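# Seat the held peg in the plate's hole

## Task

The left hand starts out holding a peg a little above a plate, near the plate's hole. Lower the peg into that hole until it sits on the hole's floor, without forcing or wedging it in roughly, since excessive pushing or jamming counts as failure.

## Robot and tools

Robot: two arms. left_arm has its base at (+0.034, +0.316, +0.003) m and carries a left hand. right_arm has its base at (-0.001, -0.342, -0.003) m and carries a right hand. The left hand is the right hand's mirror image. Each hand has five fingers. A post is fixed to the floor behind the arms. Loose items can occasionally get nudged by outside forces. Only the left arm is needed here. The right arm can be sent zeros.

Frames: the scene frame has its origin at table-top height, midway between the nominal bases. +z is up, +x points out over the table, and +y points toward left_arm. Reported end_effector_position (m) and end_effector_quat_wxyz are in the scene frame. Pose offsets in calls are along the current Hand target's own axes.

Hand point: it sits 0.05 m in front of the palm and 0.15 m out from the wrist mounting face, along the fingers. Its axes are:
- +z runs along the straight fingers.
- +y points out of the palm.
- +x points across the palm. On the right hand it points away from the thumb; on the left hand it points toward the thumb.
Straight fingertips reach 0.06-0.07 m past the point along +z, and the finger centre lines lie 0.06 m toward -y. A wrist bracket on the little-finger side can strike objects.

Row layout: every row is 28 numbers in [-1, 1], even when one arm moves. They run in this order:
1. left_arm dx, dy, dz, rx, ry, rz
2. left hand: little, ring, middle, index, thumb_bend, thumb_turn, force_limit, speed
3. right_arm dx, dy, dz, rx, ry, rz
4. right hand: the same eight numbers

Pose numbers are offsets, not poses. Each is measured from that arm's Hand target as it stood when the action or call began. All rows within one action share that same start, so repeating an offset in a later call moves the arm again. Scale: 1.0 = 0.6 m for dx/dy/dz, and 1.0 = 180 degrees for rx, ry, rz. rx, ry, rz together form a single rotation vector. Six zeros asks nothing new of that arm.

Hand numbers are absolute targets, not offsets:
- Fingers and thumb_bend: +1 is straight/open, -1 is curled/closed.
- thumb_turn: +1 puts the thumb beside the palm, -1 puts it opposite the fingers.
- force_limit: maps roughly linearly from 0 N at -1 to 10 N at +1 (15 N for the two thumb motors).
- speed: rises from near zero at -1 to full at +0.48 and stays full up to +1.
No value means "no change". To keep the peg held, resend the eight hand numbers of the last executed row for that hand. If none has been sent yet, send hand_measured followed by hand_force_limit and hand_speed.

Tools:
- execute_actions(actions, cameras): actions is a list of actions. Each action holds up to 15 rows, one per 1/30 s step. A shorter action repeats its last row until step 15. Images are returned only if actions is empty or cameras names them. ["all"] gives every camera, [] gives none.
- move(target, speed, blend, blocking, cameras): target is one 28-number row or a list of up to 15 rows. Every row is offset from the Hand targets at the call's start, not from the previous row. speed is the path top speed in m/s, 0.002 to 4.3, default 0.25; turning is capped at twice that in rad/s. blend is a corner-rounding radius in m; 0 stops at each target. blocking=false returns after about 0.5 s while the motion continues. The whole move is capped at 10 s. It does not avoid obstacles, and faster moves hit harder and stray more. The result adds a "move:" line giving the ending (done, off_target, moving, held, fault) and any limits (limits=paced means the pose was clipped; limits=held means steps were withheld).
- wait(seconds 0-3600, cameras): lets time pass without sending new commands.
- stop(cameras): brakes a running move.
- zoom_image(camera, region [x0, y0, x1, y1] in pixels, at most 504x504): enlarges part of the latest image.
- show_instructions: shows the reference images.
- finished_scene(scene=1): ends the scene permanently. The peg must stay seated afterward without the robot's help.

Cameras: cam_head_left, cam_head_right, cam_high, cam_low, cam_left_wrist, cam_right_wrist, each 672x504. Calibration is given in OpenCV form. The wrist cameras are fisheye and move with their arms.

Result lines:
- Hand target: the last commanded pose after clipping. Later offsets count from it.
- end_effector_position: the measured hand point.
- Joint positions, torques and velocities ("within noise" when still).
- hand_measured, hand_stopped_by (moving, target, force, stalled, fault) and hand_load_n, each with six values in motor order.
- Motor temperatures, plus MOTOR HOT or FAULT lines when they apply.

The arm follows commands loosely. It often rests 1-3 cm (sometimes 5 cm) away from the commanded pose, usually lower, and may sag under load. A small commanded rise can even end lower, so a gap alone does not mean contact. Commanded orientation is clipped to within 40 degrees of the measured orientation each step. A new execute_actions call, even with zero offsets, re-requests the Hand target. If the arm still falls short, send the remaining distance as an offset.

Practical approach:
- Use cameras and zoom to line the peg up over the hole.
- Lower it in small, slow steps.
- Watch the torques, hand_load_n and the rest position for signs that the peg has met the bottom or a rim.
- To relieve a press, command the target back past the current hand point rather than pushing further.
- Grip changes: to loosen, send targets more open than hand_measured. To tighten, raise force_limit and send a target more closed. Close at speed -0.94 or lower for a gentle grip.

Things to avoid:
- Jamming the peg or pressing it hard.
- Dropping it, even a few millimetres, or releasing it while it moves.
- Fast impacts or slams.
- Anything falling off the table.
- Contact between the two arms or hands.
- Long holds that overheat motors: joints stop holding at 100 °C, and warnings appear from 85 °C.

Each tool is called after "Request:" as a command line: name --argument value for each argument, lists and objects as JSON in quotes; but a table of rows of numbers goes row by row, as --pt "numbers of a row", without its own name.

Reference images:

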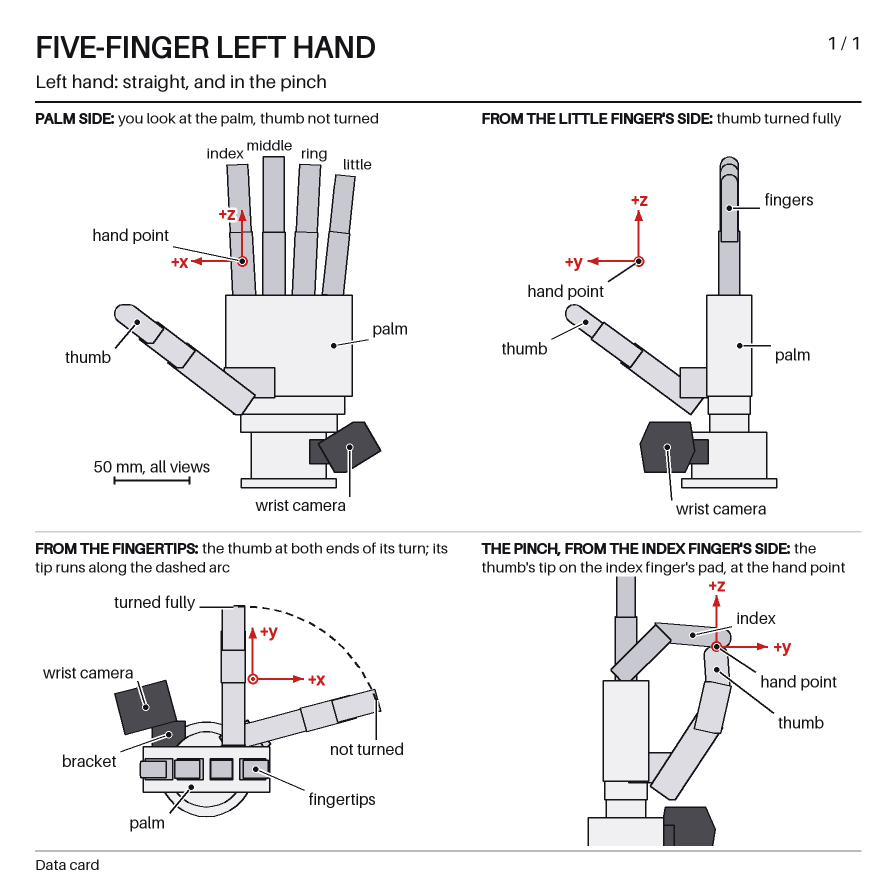

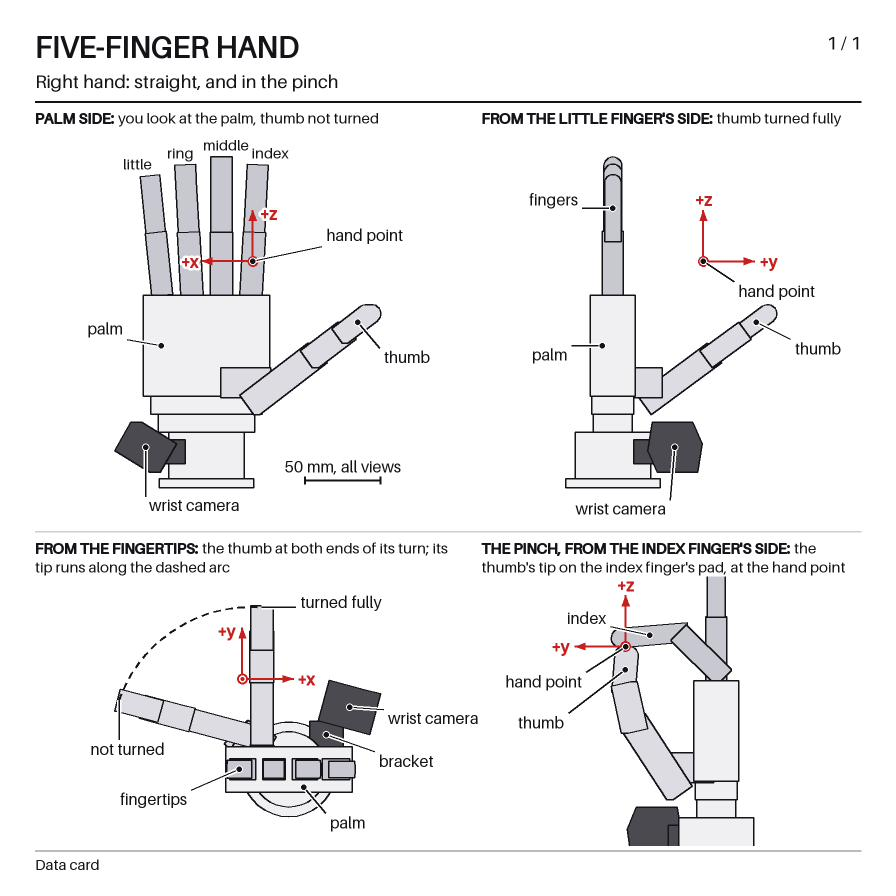

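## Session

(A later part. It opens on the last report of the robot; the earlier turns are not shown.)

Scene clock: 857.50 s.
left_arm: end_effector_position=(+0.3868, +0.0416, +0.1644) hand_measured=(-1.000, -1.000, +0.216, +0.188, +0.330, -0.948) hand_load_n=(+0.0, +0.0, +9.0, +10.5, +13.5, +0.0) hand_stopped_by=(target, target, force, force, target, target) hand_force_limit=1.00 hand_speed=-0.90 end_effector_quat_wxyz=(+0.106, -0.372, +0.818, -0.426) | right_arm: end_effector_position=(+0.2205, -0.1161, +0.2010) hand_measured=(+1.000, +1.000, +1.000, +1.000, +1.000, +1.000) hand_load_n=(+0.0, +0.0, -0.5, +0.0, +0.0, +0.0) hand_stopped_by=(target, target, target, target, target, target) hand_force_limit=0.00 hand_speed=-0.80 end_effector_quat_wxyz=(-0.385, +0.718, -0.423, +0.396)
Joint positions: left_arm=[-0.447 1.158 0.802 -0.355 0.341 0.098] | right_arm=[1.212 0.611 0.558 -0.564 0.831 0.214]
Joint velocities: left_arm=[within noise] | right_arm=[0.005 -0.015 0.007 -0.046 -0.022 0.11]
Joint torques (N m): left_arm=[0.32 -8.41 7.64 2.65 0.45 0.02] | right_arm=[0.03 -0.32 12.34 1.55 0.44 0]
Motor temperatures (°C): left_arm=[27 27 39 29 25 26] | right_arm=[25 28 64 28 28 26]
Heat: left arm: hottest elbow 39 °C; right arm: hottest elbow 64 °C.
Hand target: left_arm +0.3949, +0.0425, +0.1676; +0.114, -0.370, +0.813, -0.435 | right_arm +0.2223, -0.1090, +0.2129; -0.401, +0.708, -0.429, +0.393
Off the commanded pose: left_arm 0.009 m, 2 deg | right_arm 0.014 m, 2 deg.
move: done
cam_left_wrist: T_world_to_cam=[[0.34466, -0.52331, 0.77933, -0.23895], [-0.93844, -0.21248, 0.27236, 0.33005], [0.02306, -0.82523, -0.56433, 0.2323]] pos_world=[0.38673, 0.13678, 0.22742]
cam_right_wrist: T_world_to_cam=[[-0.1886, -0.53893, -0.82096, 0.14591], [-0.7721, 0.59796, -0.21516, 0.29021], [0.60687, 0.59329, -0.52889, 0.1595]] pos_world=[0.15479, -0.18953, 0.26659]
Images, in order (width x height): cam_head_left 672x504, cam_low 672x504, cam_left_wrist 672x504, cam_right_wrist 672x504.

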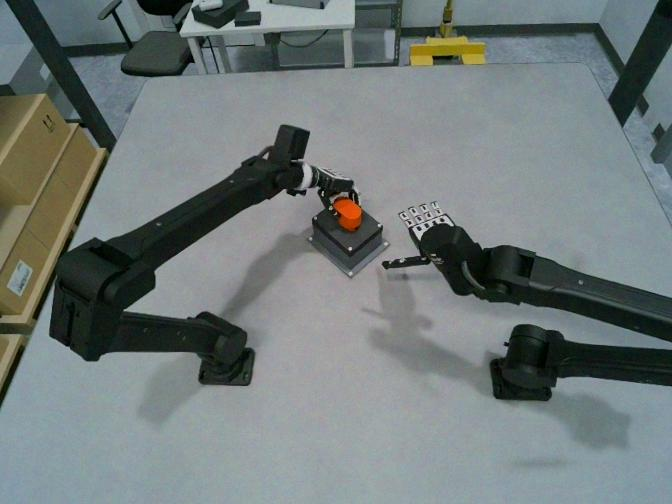

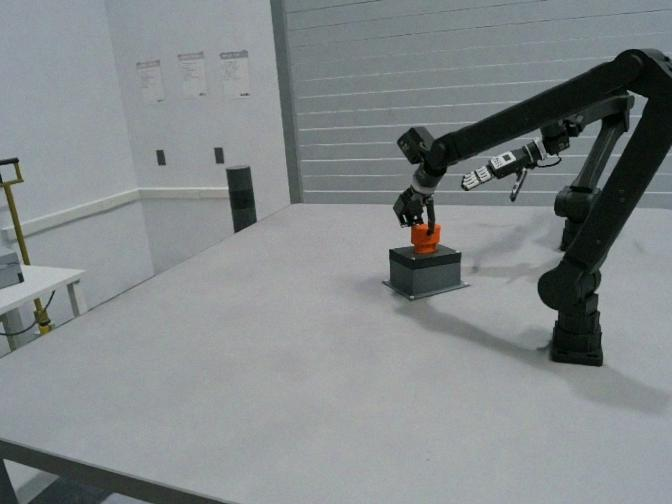

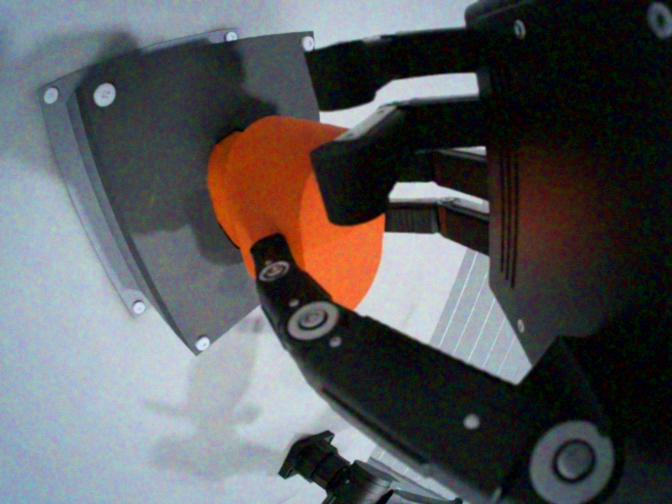

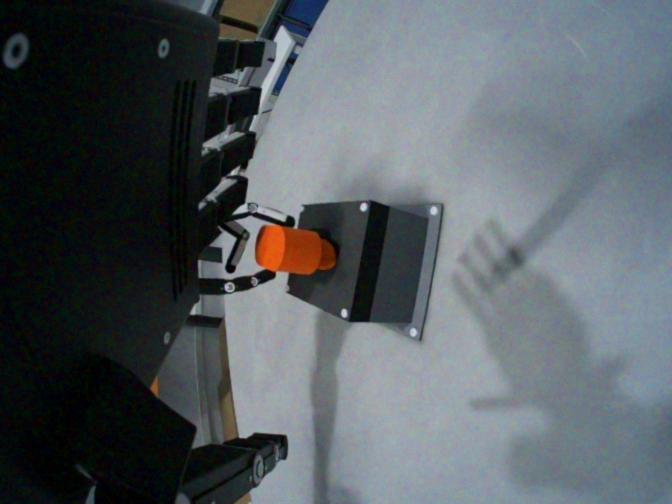

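Request:
move --target '[-0.0017,0.0066,0.0048,0,0,0,-1,-1,0.216,0.188,0.324,-0.948,1.0,-0.9,0,0,0,0,0,0,1,1,1,1,1,1,0,-0.8]' --speed 0.02 --cameras '["cam_right_wrist", "cam_low", "cam_left_wrist", "cam_head_left"]'

Request:
zoom_image --camera "cam_right_wrist" --region '[240, 190, 370, 320]'

Request:
zoom_image --camera "cam_low" --region '[400, 215, 450, 265]'

Request:
zoom_image --camera "cam_left_wrist" --region '[180, 90, 400, 330]'

Scene clock: 864.93 s.
left_arm: end_effector_position=(+0.3873, +0.0419, +0.1592) hand_measured=(-1.000, -1.000, +0.216, +0.188, +0.330, -0.948) hand_load_n=(+0.0, +0.0, +9.0, +11.0, +13.5, +0.0) hand_stopped_by=(target, target, force, force, target, target) hand_force_limit=1.00 hand_speed=-0.90 end_effector_quat_wxyz=(+0.107, -0.372, +0.818, -0.426) | right_arm: end_effector_position=(+0.2205, -0.1161, +0.2010) hand_measured=(+1.000, +1.000, +1.000, +1.000, +1.000, +1.000) hand_load_n=(+0.0, +0.0, +0.0, +0.0, +0.0, +0.0) hand_stopped_by=(target, target, target, target, target, target) hand_force_limit=0.00 hand_speed=-0.80 end_effector_quat_wxyz=(-0.385, +0.718, -0.423, +0.396)
Joint positions: left_arm=[-0.446 1.164 0.793 -0.339 0.341 0.099] | right_arm=[1.212 0.611 0.558 -0.564 0.831 0.214]
Joint torques (N m): left_arm=[0.44 -7.77 7.51 2.28 0.41 0.05] | right_arm=[0.03 -0.32 12.36 1.55 0.45 0.01]
Motor temperatures (°C): left_arm=[27 27 39 29 25 26] | right_arm=[25 28 64 28 28 26]
Heat: left arm: hottest elbow 39 °C; right arm: hottest elbow 64 °C.
Hand target: left_arm +0.3952, +0.0428, +0.1627; +0.114, -0.370, +0.813, -0.435 | right_arm +0.2223, -0.1090, +0.2129; -0.401, +0.708, -0.429, +0.393
Off the commanded pose: left_arm 0.009 m, 2 deg | right_arm 0.014 m, 2 deg.
move: done
cam_left_wrist: T_world_to_cam=[[0.34483, -0.52347, 0.77915, -0.23488], [-0.93837, -0.2129, 0.27226, 0.33196], [0.02336, -0.82502, -0.56462, 0.22952]] pos_world=[0.38713, 0.13708, 0.22222]
cam_right_wrist: T_world_to_cam=[[-0.1886, -0.53893, -0.82096, 0.14591], [-0.7721, 0.59796, -0.21516, 0.29021], [0.60687, 0.59329, -0.52889, 0.1595]] pos_world=[0.15479, -0.18953, 0.26659]
Images, in order (width x height): cam_head_left 672x504, cam_low 672x504, cam_left_wrist 672x504, cam_right_wrist 672x504.

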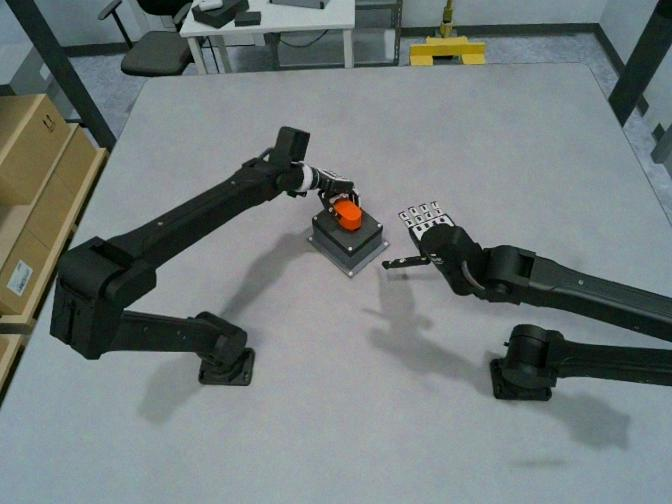

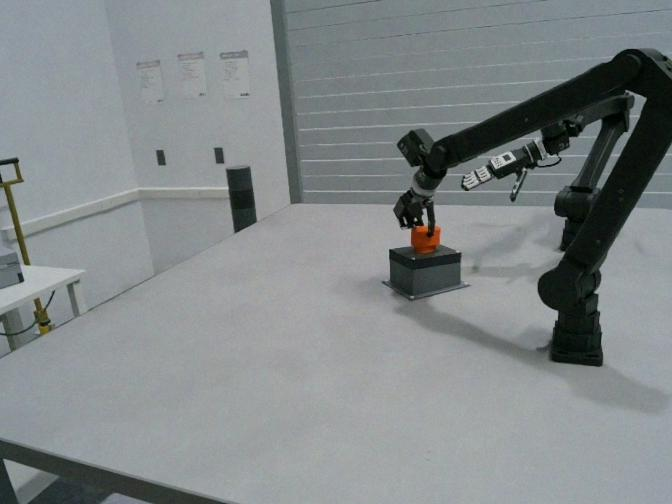

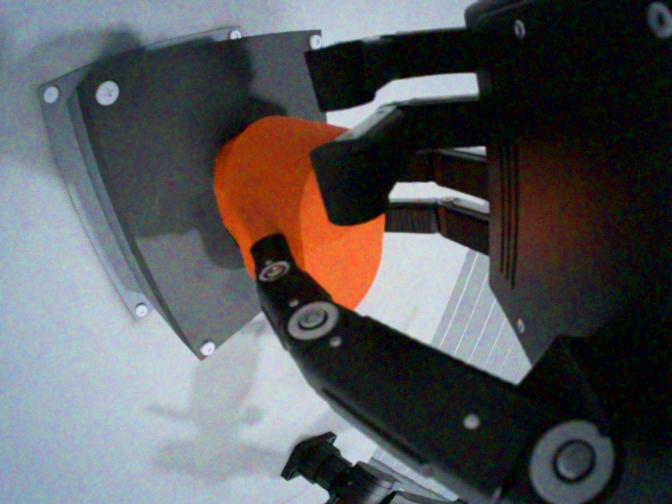

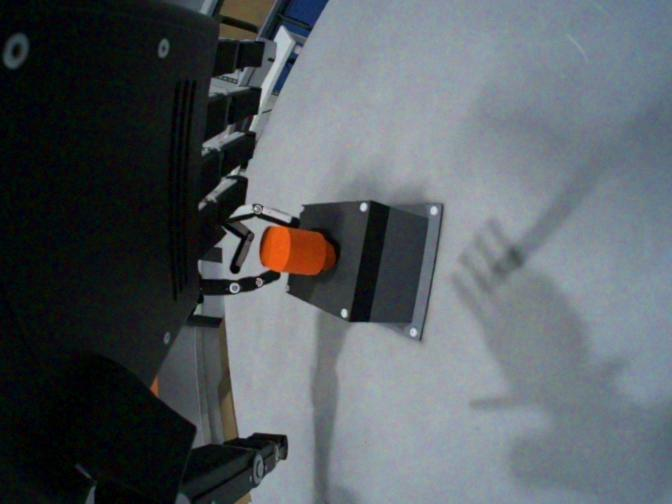

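Scaled by 3.877 from the camera's image (finer frame: 960x720).

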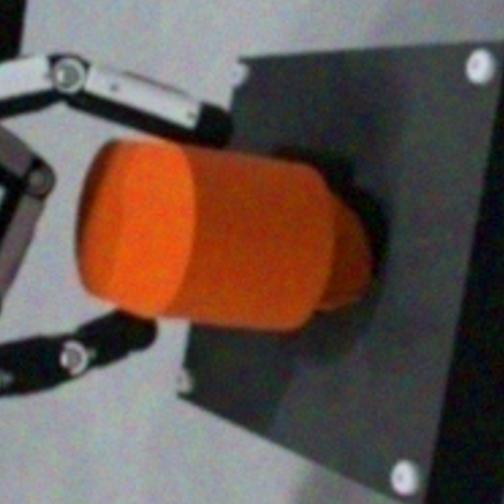

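Scaled by 10.080 from the camera's image (finer frame: 960x720).

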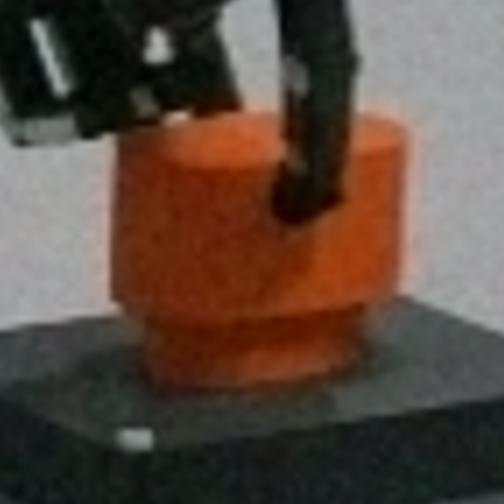

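Scaled by 2.100 from the camera's image (finer frame: 960x720).

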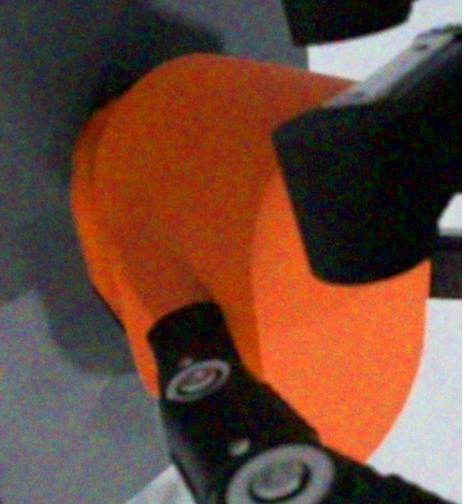

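Request:
move --target '[-0.0027,0.0105,0.0078,0,0,0,-1,-1,0.216,0.188,0.324,-0.948,1.0,-0.9,0,0,0,0,0,0,1,1,1,1,1,1,0,-0.8]' --speed 0.02 --cameras '["cam_right_wrist", "cam_low", "cam_left_wrist", "cam_head_left"]'

Request:
zoom_image --camera "cam_right_wrist" --region '[240, 190, 370, 320]'

Request:
zoom_image --camera "cam_low" --region '[400, 215, 450, 265]'

Scene clock: 872.73 s.
left_arm: end_effector_position=(+0.3875, +0.0422, +0.1514) hand_measured=(-1.000, -1.000, +0.216, +0.188, +0.330, -0.948) hand_load_n=(+0.0, +0.0, +9.0, +10.5, +13.0, +0.0) hand_stopped_by=(target, target, force, force, target, target) hand_force_limit=1.00 hand_speed=-0.90 end_effector_quat_wxyz=(+0.107, -0.372, +0.818, -0.426) | right_arm: end_effector_position=(+0.2205, -0.1161, +0.2010) hand_measured=(+1.000, +1.000, +1.000, +1.000, +1.000, +1.000) hand_load_n=(+0.0, +0.0, +0.0, +0.0, +0.0, +0.0) hand_stopped_by=(target, target, target, target, target, target) hand_force_limit=0.00 hand_speed=-0.80 end_effector_quat_wxyz=(-0.385, +0.718, -0.423, +0.396)
Joint positions: left_arm=[-0.445 1.174 0.778 -0.315 0.342 0.1] | right_arm=[1.212 0.611 0.558 -0.564 0.831 0.214]
Joint torques (N m): left_arm=[0.38 -8.06 7.34 2.67 0.46 0.02] | right_arm=[0.09 -0.32 12.34 1.55 0.44 0]
Motor temperatures (°C): left_arm=[27 27 39 29 25 26] | right_arm=[25 28 64 28 28 26]
Heat: left arm: hottest elbow 39 °C; right arm: hottest elbow 64 °C.
Hand target: left_arm +0.3956, +0.0433, +0.1548; +0.115, -0.370, +0.813, -0.435 | right_arm +0.2223, -0.1090, +0.2129; -0.401, +0.708, -0.429, +0.393
Off the commanded pose: left_arm 0.009 m, 2 deg | right_arm 0.014 m, 2 deg.
move: done
cam_left_wrist: T_world_to_cam=[[0.34434, -0.5235, 0.77934, -0.22859], [-0.93856, -0.21251, 0.27194, 0.33451], [0.02326, -0.8251, -0.56451, 0.22538]] pos_world=[0.38743, 0.13738, 0.21442]
cam_right_wrist: T_world_to_cam=[[-0.1886, -0.53893, -0.82096, 0.14591], [-0.7721, 0.59796, -0.21516, 0.29021], [0.60687, 0.59329, -0.52889, 0.1595]] pos_world=[0.15479, -0.18953, 0.26659]
Images, in order (width x height): cam_head_left 672x504, cam_low 672x504, cam_left_wrist 672x504, cam_right_wrist 672x504.

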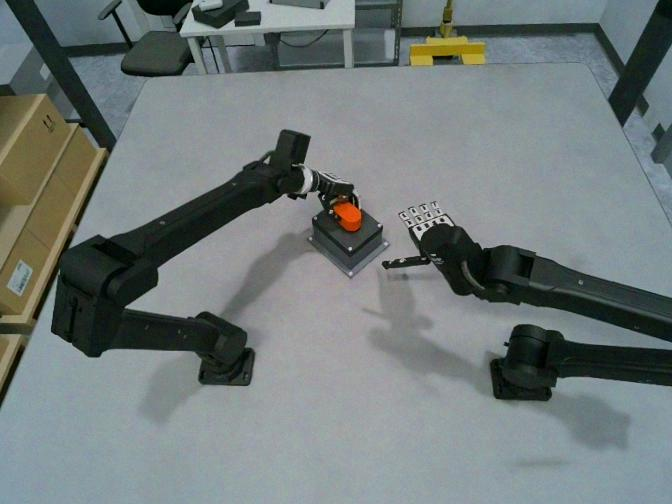

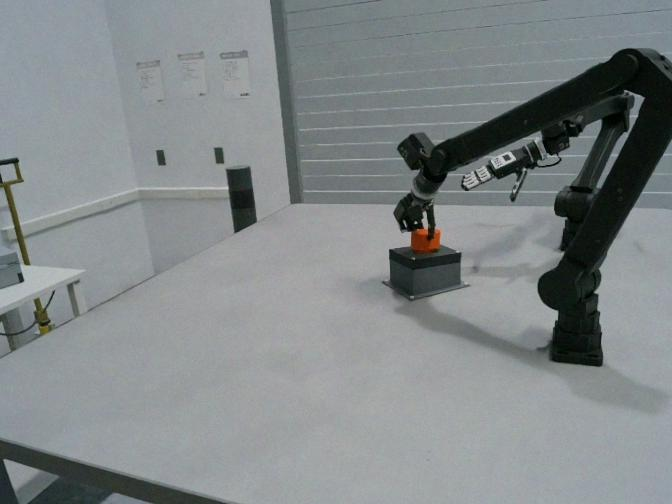

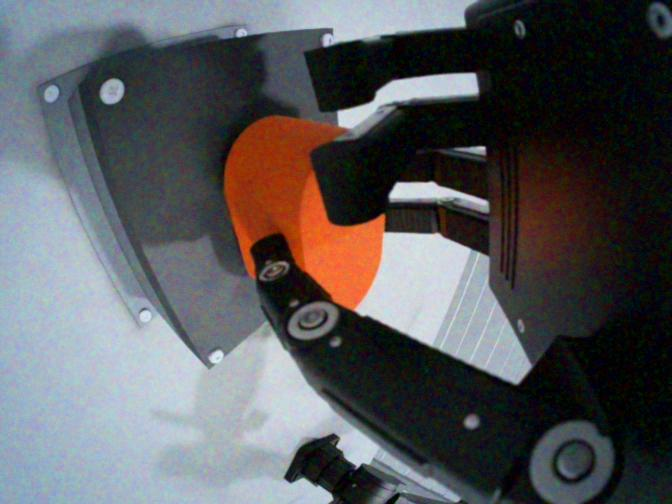

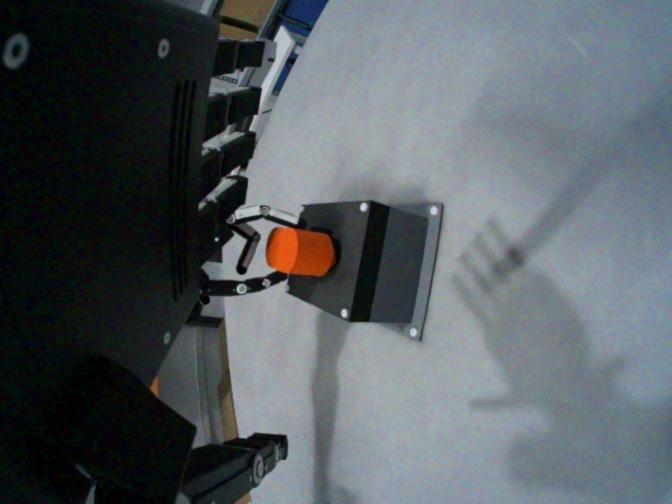

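Scaled by 3.877 from the camera's image (finer frame: 960x720).

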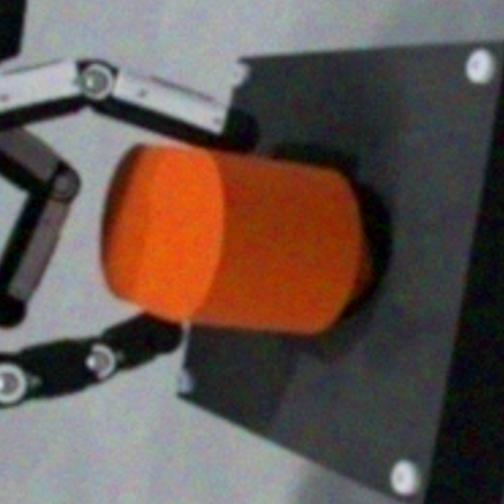

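Scaled by 10.080 from the camera's image (finer frame: 960x720).

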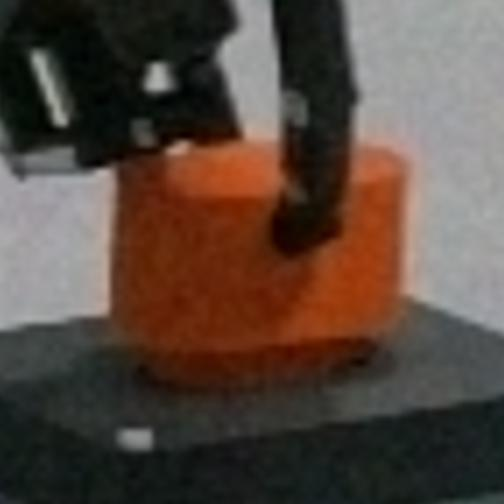

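Request:
move --target '[-0.0020,0.0079,0.0058,0,0,0,-1,-1,0.216,0.188,0.324,-0.948,1.0,-0.9,0,0,0,0,0,0,1,1,1,1,1,1,0,-0.8]' --speed 0.02 --cameras '["cam_right_wrist", "cam_low", "cam_left_wrist", "cam_head_left"]'

Request:
zoom_image --camera "cam_right_wrist" --region '[240, 190, 370, 320]'

Request:
zoom_image --camera "cam_low" --region '[400, 215, 450, 265]'

Scene clock: 877.33 s.
left_arm: end_effector_position=(+0.3883, +0.0420, +0.1494) hand_measured=(-1.000, -1.000, +0.216, +0.188, +0.330, -0.948) hand_load_n=(+0.0, +0.0, +8.5, +11.0, +13.0, +0.0) hand_stopped_by=(target, target, force, force, target, target) hand_force_limit=1.00 hand_speed=-0.90 end_effector_quat_wxyz=(+0.108, -0.370, +0.817, -0.429) | right_arm: end_effector_position=(+0.2205, -0.1161, +0.2010) hand_measured=(+1.000, +1.000, +1.000, +1.000, +1.000, +1.000) hand_load_n=(+0.0, +0.0, +0.0, +0.0, +0.0, +0.0) hand_stopped_by=(target, target, target, target, target, target) hand_force_limit=0.00 hand_speed=-0.80 end_effector_quat_wxyz=(-0.385, +0.718, -0.423, +0.396)
Joint positions: left_arm=[-0.444 1.176 0.77 -0.298 0.346 0.1] | right_arm=[1.212 0.611 0.558 -0.564 0.831 0.214]
Joint torques (N m): left_arm=[0.21 -8.12 7.21 2.56 0.35 0.02] | right_arm=[0.03 -0.32 12.36 1.55 0.45 0.01]
Motor temperatures (°C): left_arm=[27 27 39 29 25 26] | right_arm=[25 28 64 28 28 26]
Heat: left arm: hottest elbow 39 °C; right arm: hottest elbow 64 °C.
Hand target: left_arm +0.3957, +0.0436, +0.1488; +0.114, -0.370, +0.813, -0.435 | right_arm +0.2223, -0.1090, +0.2129; -0.401, +0.708, -0.429, +0.393
Off the commanded pose: left_arm 0.008 m, 1 deg | right_arm 0.014 m, 2 deg.
move: done
cam_left_wrist: T_world_to_cam=[[0.33943, -0.52011, 0.78376, -0.2264], [-0.94029, -0.20996, 0.26789, 0.33681], [0.02523, -0.82789, -0.56032, 0.22276]] pos_world=[0.38793, 0.13738, 0.21203]
cam_right_wrist: T_world_to_cam=[[-0.1886, -0.53893, -0.82096, 0.14591], [-0.7721, 0.59796, -0.21516, 0.29021], [0.60687, 0.59329, -0.52889, 0.1595]] pos_world=[0.15479, -0.18953, 0.26659]
Images, in order (width x height): cam_head_left 672x504, cam_low 672x504, cam_left_wrist 672x504, cam_right_wrist 672x504.

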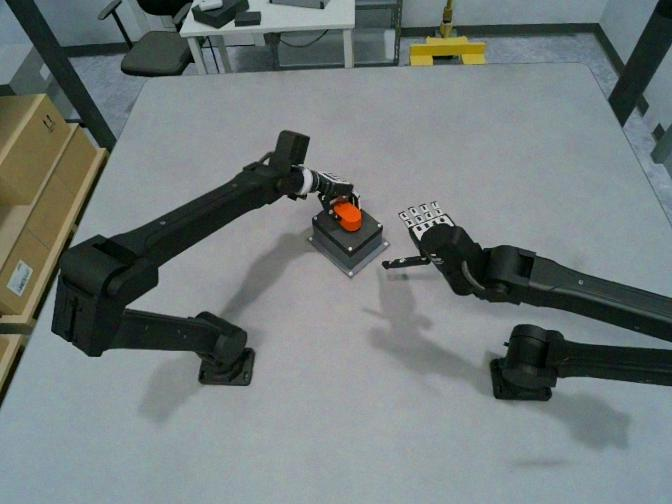

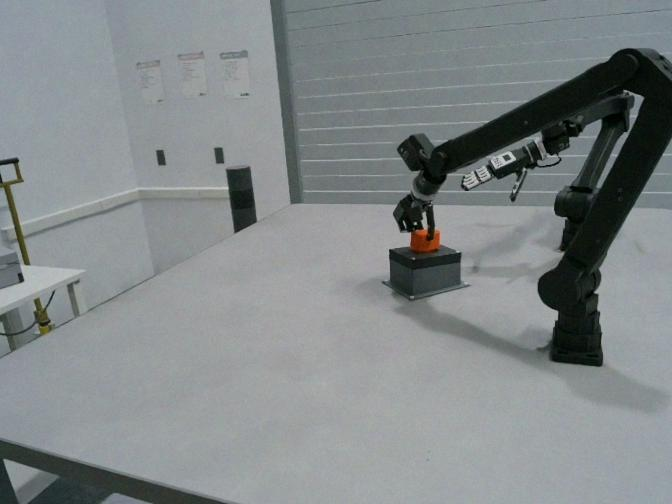

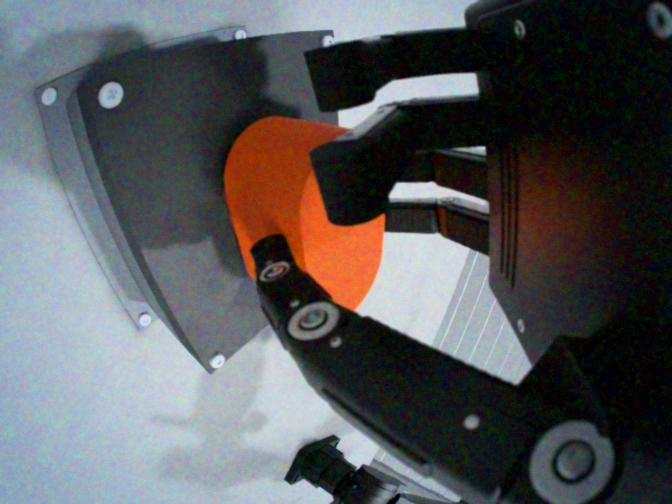

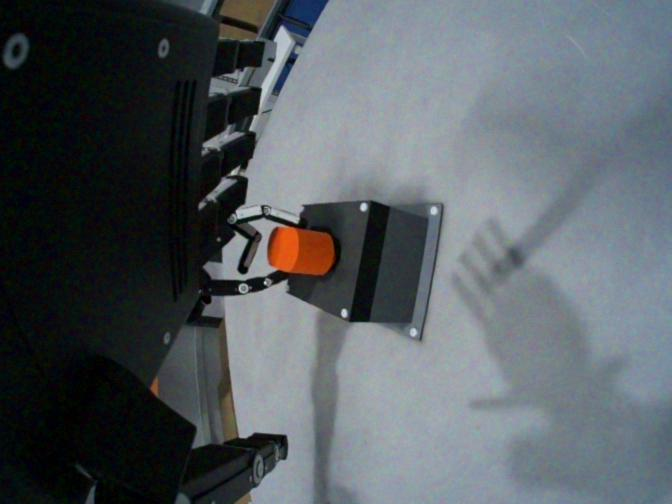

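Scaled by 3.877 from the camera's image (finer frame: 960x720).

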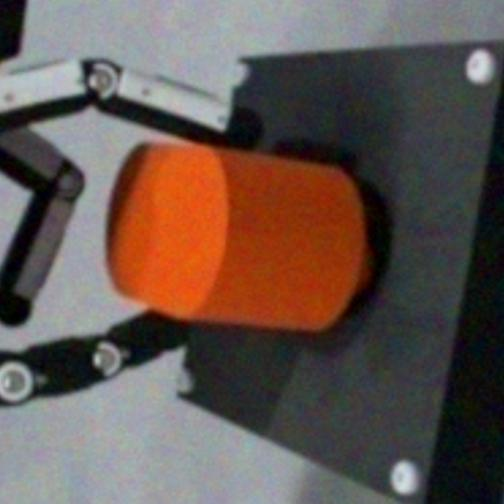

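Scaled by 10.080 from the camera's image (finer frame: 960x720).

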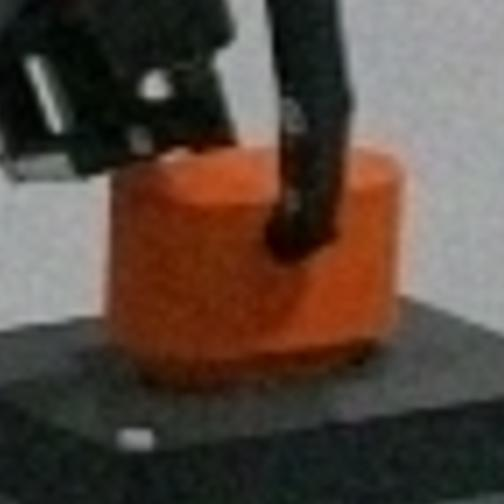

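Request:
move --target '[-0.0007,0.0040,0.0030,0,0,0,-1,-1,0.216,0.188,0.324,-0.948,1.0,-0.9,0,0,0,0,0,0,1,1,1,1,1,1,0,-0.8]' --speed 0.02 --cameras '["cam_right_wrist", "cam_low", "cam_left_wrist", "cam_head_left"]'

Request:
zoom_image --camera "cam_right_wrist" --region '[240, 190, 370, 320]'

Request:
zoom_image --camera "cam_low" --region '[400, 215, 450, 265]'

Request:
zoom_image --camera "cam_head_left" --region '[325, 190, 375, 240]'

Request:
zoom_image --camera "cam_left_wrist" --region '[180, 90, 400, 330]'

Scene clock: 898.30 s.
left_arm: end_effector_position=(+0.3886, +0.0414, +0.1492) hand_measured=(-1.000, -1.000, +0.216, +0.188, +0.330, -0.948) hand_load_n=(+0.0, +0.0, +8.0, +10.5, +12.0, +0.5) hand_stopped_by=(target, target, force, force, target, target) hand_force_limit=1.00 hand_speed=-0.90 end_effector_quat_wxyz=(+0.108, -0.369, +0.816, -0.431) | right_arm: end_effector_position=(+0.2205, -0.1161, +0.2010) hand_measured=(+1.000, +1.000, +1.000, +1.000, +1.000, +1.000) hand_load_n=(+0.0, +0.0, +0.0, +0.0, +0.0, +0.0) hand_stopped_by=(target, target, target, target, target, target) hand_force_limit=0.00 hand_speed=-0.80 end_effector_quat_wxyz=(-0.385, +0.718, -0.423, +0.396)
Joint positions: left_arm=[-0.444 1.176 0.767 -0.289 0.347 0.1] | right_arm=[1.212 0.611 0.558 -0.564 0.831 0.214]
Joint torques (N m): left_arm=[0.38 -7.59 7.06 2.58 0.28 0.05] | right_arm=[0.03 -0.32 12.34 1.55 0.44 0.01]
Motor temperatures (°C): left_arm=[27 27 38 30 25 26] | right_arm=[25 28 64 28 27 26]
Heat: left arm: hottest elbow 38 °C; right arm: hottest elbow 64 °C.
Hand target: left_arm +0.3957, +0.0436, +0.1457; +0.114, -0.370, +0.813, -0.435 | right_arm +0.2223, -0.1090, +0.2129; -0.401, +0.708, -0.429, +0.393
Off the commanded pose: left_arm 0.008 m, 1 deg | right_arm 0.014 m, 2 deg.
move: done
cam_left_wrist: T_world_to_cam=[[0.33509, -0.51776, 0.78717, -0.22553], [-0.94181, -0.20765, 0.26433, 0.33811], [0.0266, -0.82995, -0.55721, 0.22126]] pos_world=[0.38813, 0.13708, 0.21145]
cam_right_wrist: T_world_to_cam=[[-0.1886, -0.53893, -0.82096, 0.14591], [-0.7721, 0.59796, -0.21516, 0.29021], [0.60687, 0.59329, -0.52889, 0.1595]] pos_world=[0.15479, -0.18953, 0.26659]
Images, in order (width x height): cam_head_left 672x504, cam_low 672x504, cam_left_wrist 672x504, cam_right_wrist 672x504.

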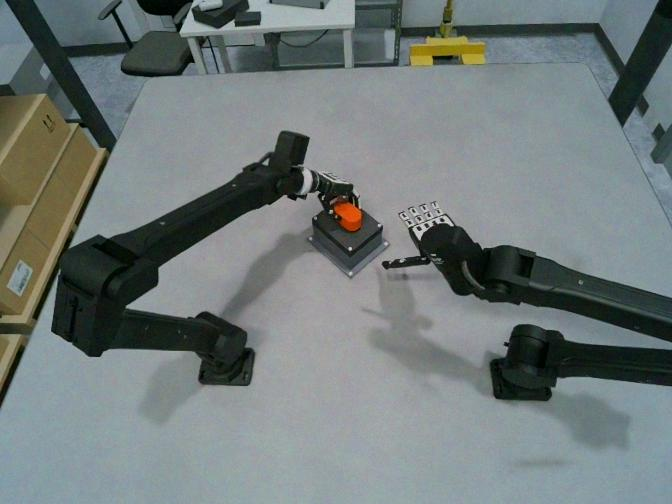

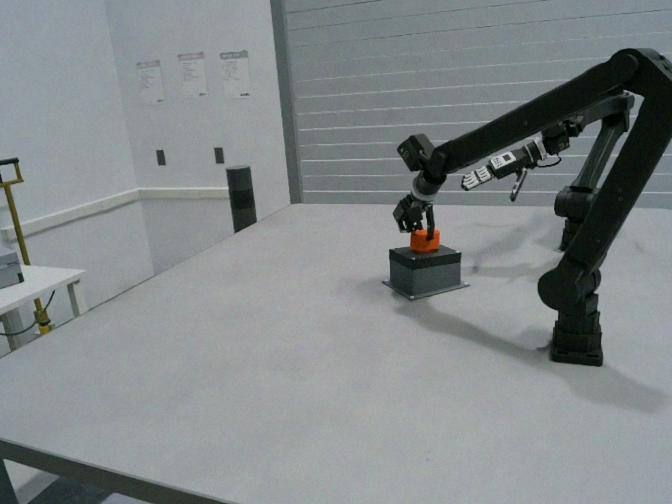

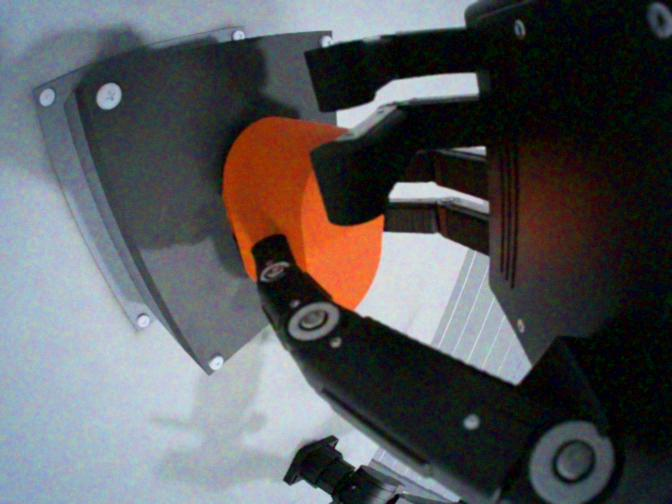

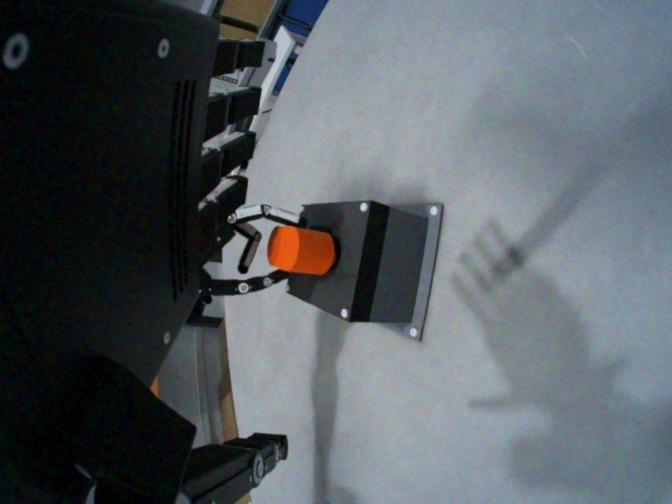

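Scaled by 3.877 from the camera's image (finer frame: 960x720).

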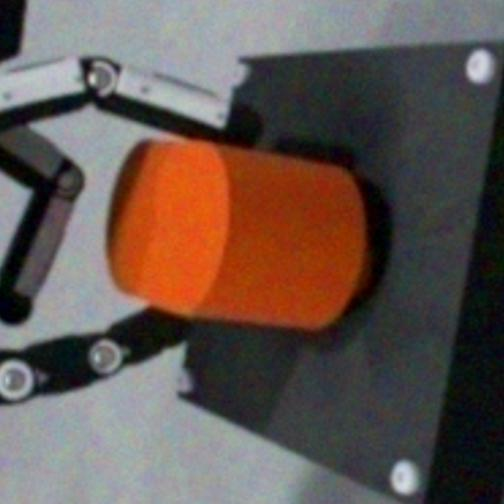

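Scaled by 10.080 from the camera's image (finer frame: 960x720).

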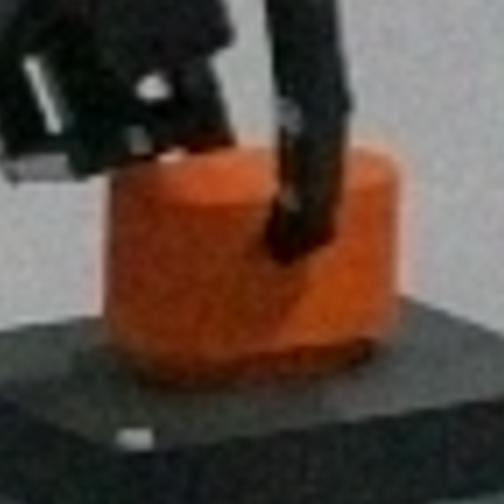

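Scaled by 10.080 from the camera's image (finer frame: 960x720).

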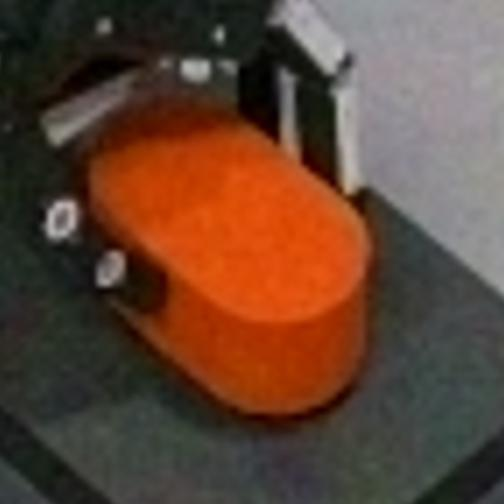

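Scaled by 2.100 from the camera's image (finer frame: 960x720).

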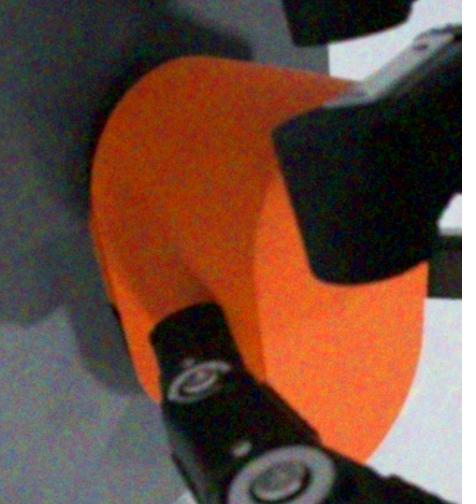

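Request:
move --target '[0,0,0,0,0,0,-1,-1,0.50,0.47,0.62,-0.948,1.0,-0.75,0,0,0,0,0,0,1,1,1,1,1,1,0,-0.8]' --cameras '["cam_right_wrist", "cam_low", "cam_left_wrist", "cam_head_left"]'

Request:
zoom_image --camera "cam_right_wrist" --region '[240, 190, 370, 320]'

Request:
zoom_image --camera "cam_low" --region '[400, 215, 450, 265]'

Request:
zoom_image --camera "cam_head_left" --region '[325, 190, 375, 240]'

Scene clock: 919.87 s.
left_arm: end_effector_position=(+0.3901, +0.0406, +0.1500) hand_measured=(-1.000, -1.000, +0.500, +0.470, +0.620, -0.948) hand_load_n=(+0.0, +0.0, +0.0, +0.0, +0.0, +0.0) hand_stopped_by=(target, target, target, target, target, target) hand_force_limit=1.00 hand_speed=-0.75 end_effector_quat_wxyz=(+0.111, -0.368, +0.815, -0.434) | right_arm: end_effector_position=(+0.2205, -0.1161, +0.2010) hand_measured=(+1.000, +1.000, +1.000, +1.000, +1.000, +1.000) hand_load_n=(+0.0, +0.0, +0.0, +0.0, +0.0, +0.0) hand_stopped_by=(target, target, target, target, target, target) hand_force_limit=0.00 hand_speed=-0.80 end_effector_quat_wxyz=(-0.385, +0.718, -0.423, +0.396)
Joint positions: left_arm=[-0.444 1.177 0.766 -0.28 0.348 0.1] | right_arm=[1.212 0.611 0.558 -0.564 0.831 0.214]
Joint torques (N m): left_arm=[0.09 -6.89 7.02 2.29 0.28 0.06] | right_arm=[0.09 -0.32 12.34 1.55 0.45 0.01]
Motor temperatures (°C): left_arm=[27 27 39 30 25 26] | right_arm=[25 27 64 28 27 26]
Heat: left arm: hottest elbow 39 °C; right arm: hottest elbow 64 °C.
Hand target: left_arm +0.3957, +0.0436, +0.1457; +0.114, -0.370, +0.813, -0.435 | right_arm +0.2223, -0.1090, +0.2129; -0.401, +0.708, -0.429, +0.393
Off the commanded pose: left_arm 0.008 m, 1 deg | right_arm 0.014 m, 2 deg.
move: done
cam_left_wrist: T_world_to_cam=[[0.32931, -0.51494, 0.79145, -0.2255], [-0.94374, -0.20636, 0.25841, 0.34077], [0.03026, -0.83202, -0.55392, 0.21907]] pos_world=[0.38923, 0.13647, 0.21176]
cam_right_wrist: T_world_to_cam=[[-0.1886, -0.53893, -0.82096, 0.14591], [-0.7721, 0.59796, -0.21516, 0.29021], [0.60687, 0.59329, -0.52889, 0.1595]] pos_world=[0.15479, -0.18953, 0.26659]
Images, in order (width x height): cam_head_left 672x504, cam_low 672x504, cam_left_wrist 672x504, cam_right_wrist 672x504.

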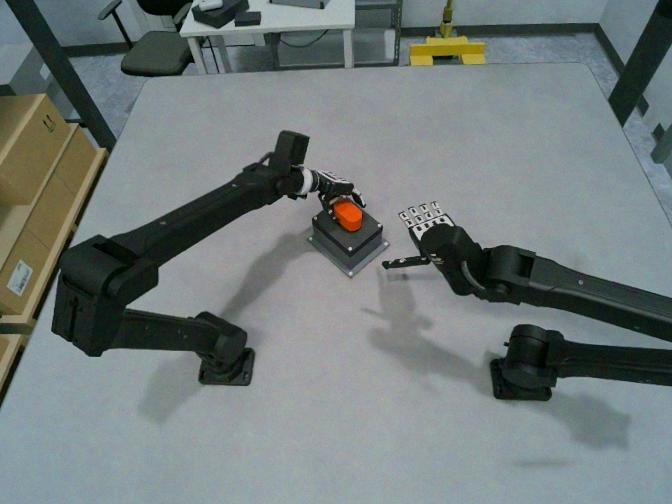

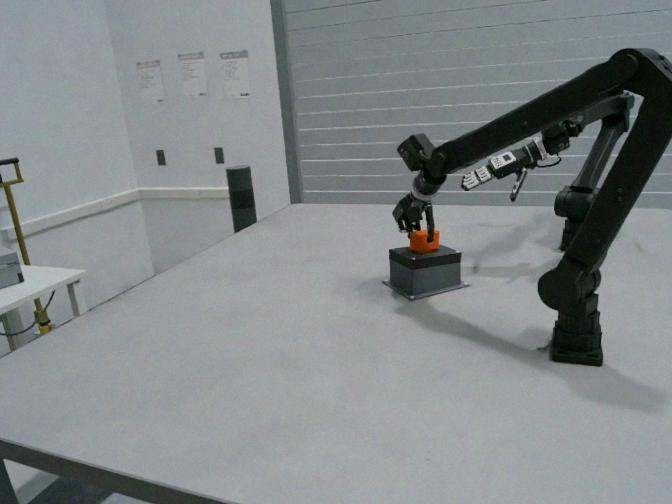

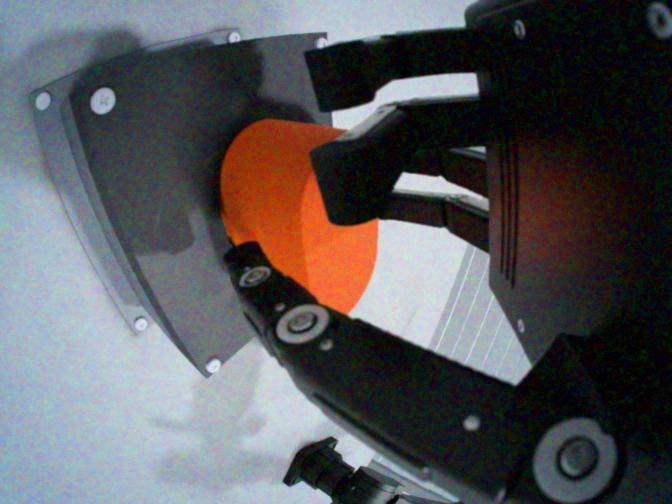

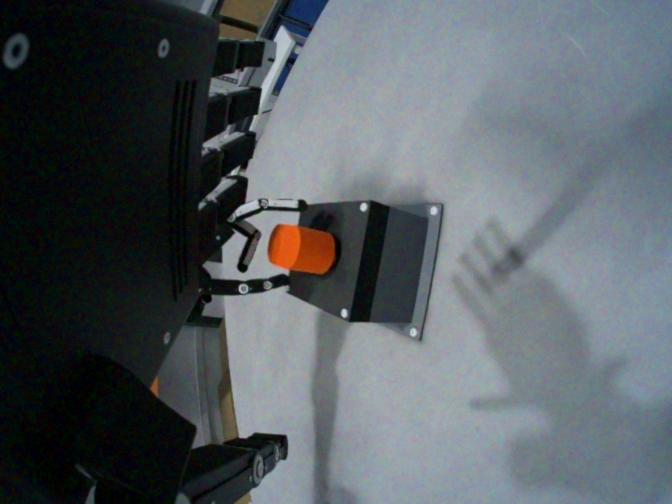

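Scaled by 3.877 from the camera's image (finer frame: 960x720).

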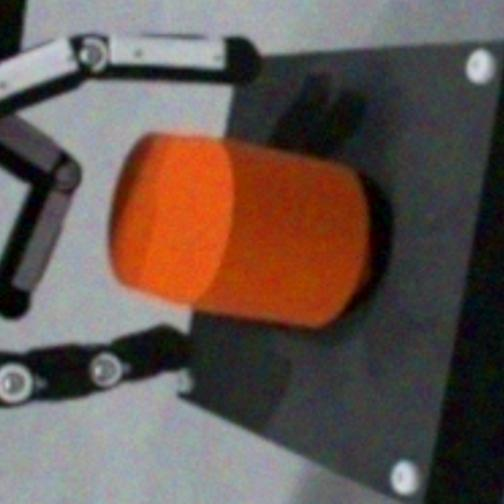

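Scaled by 10.080 from the camera's image (finer frame: 960x720).

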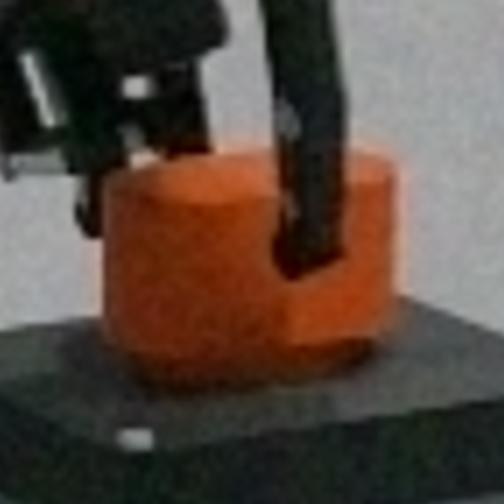

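Scaled by 10.080 from the camera's image (finer frame: 960x720).

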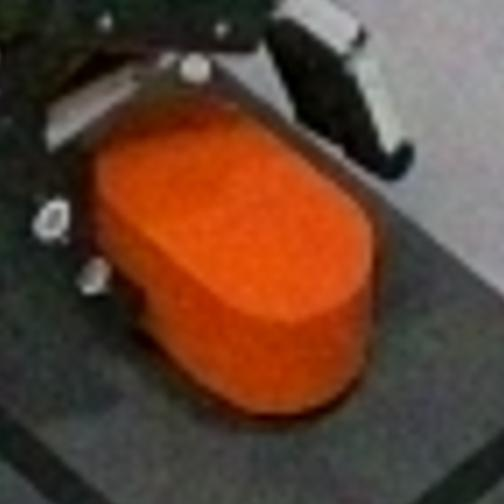

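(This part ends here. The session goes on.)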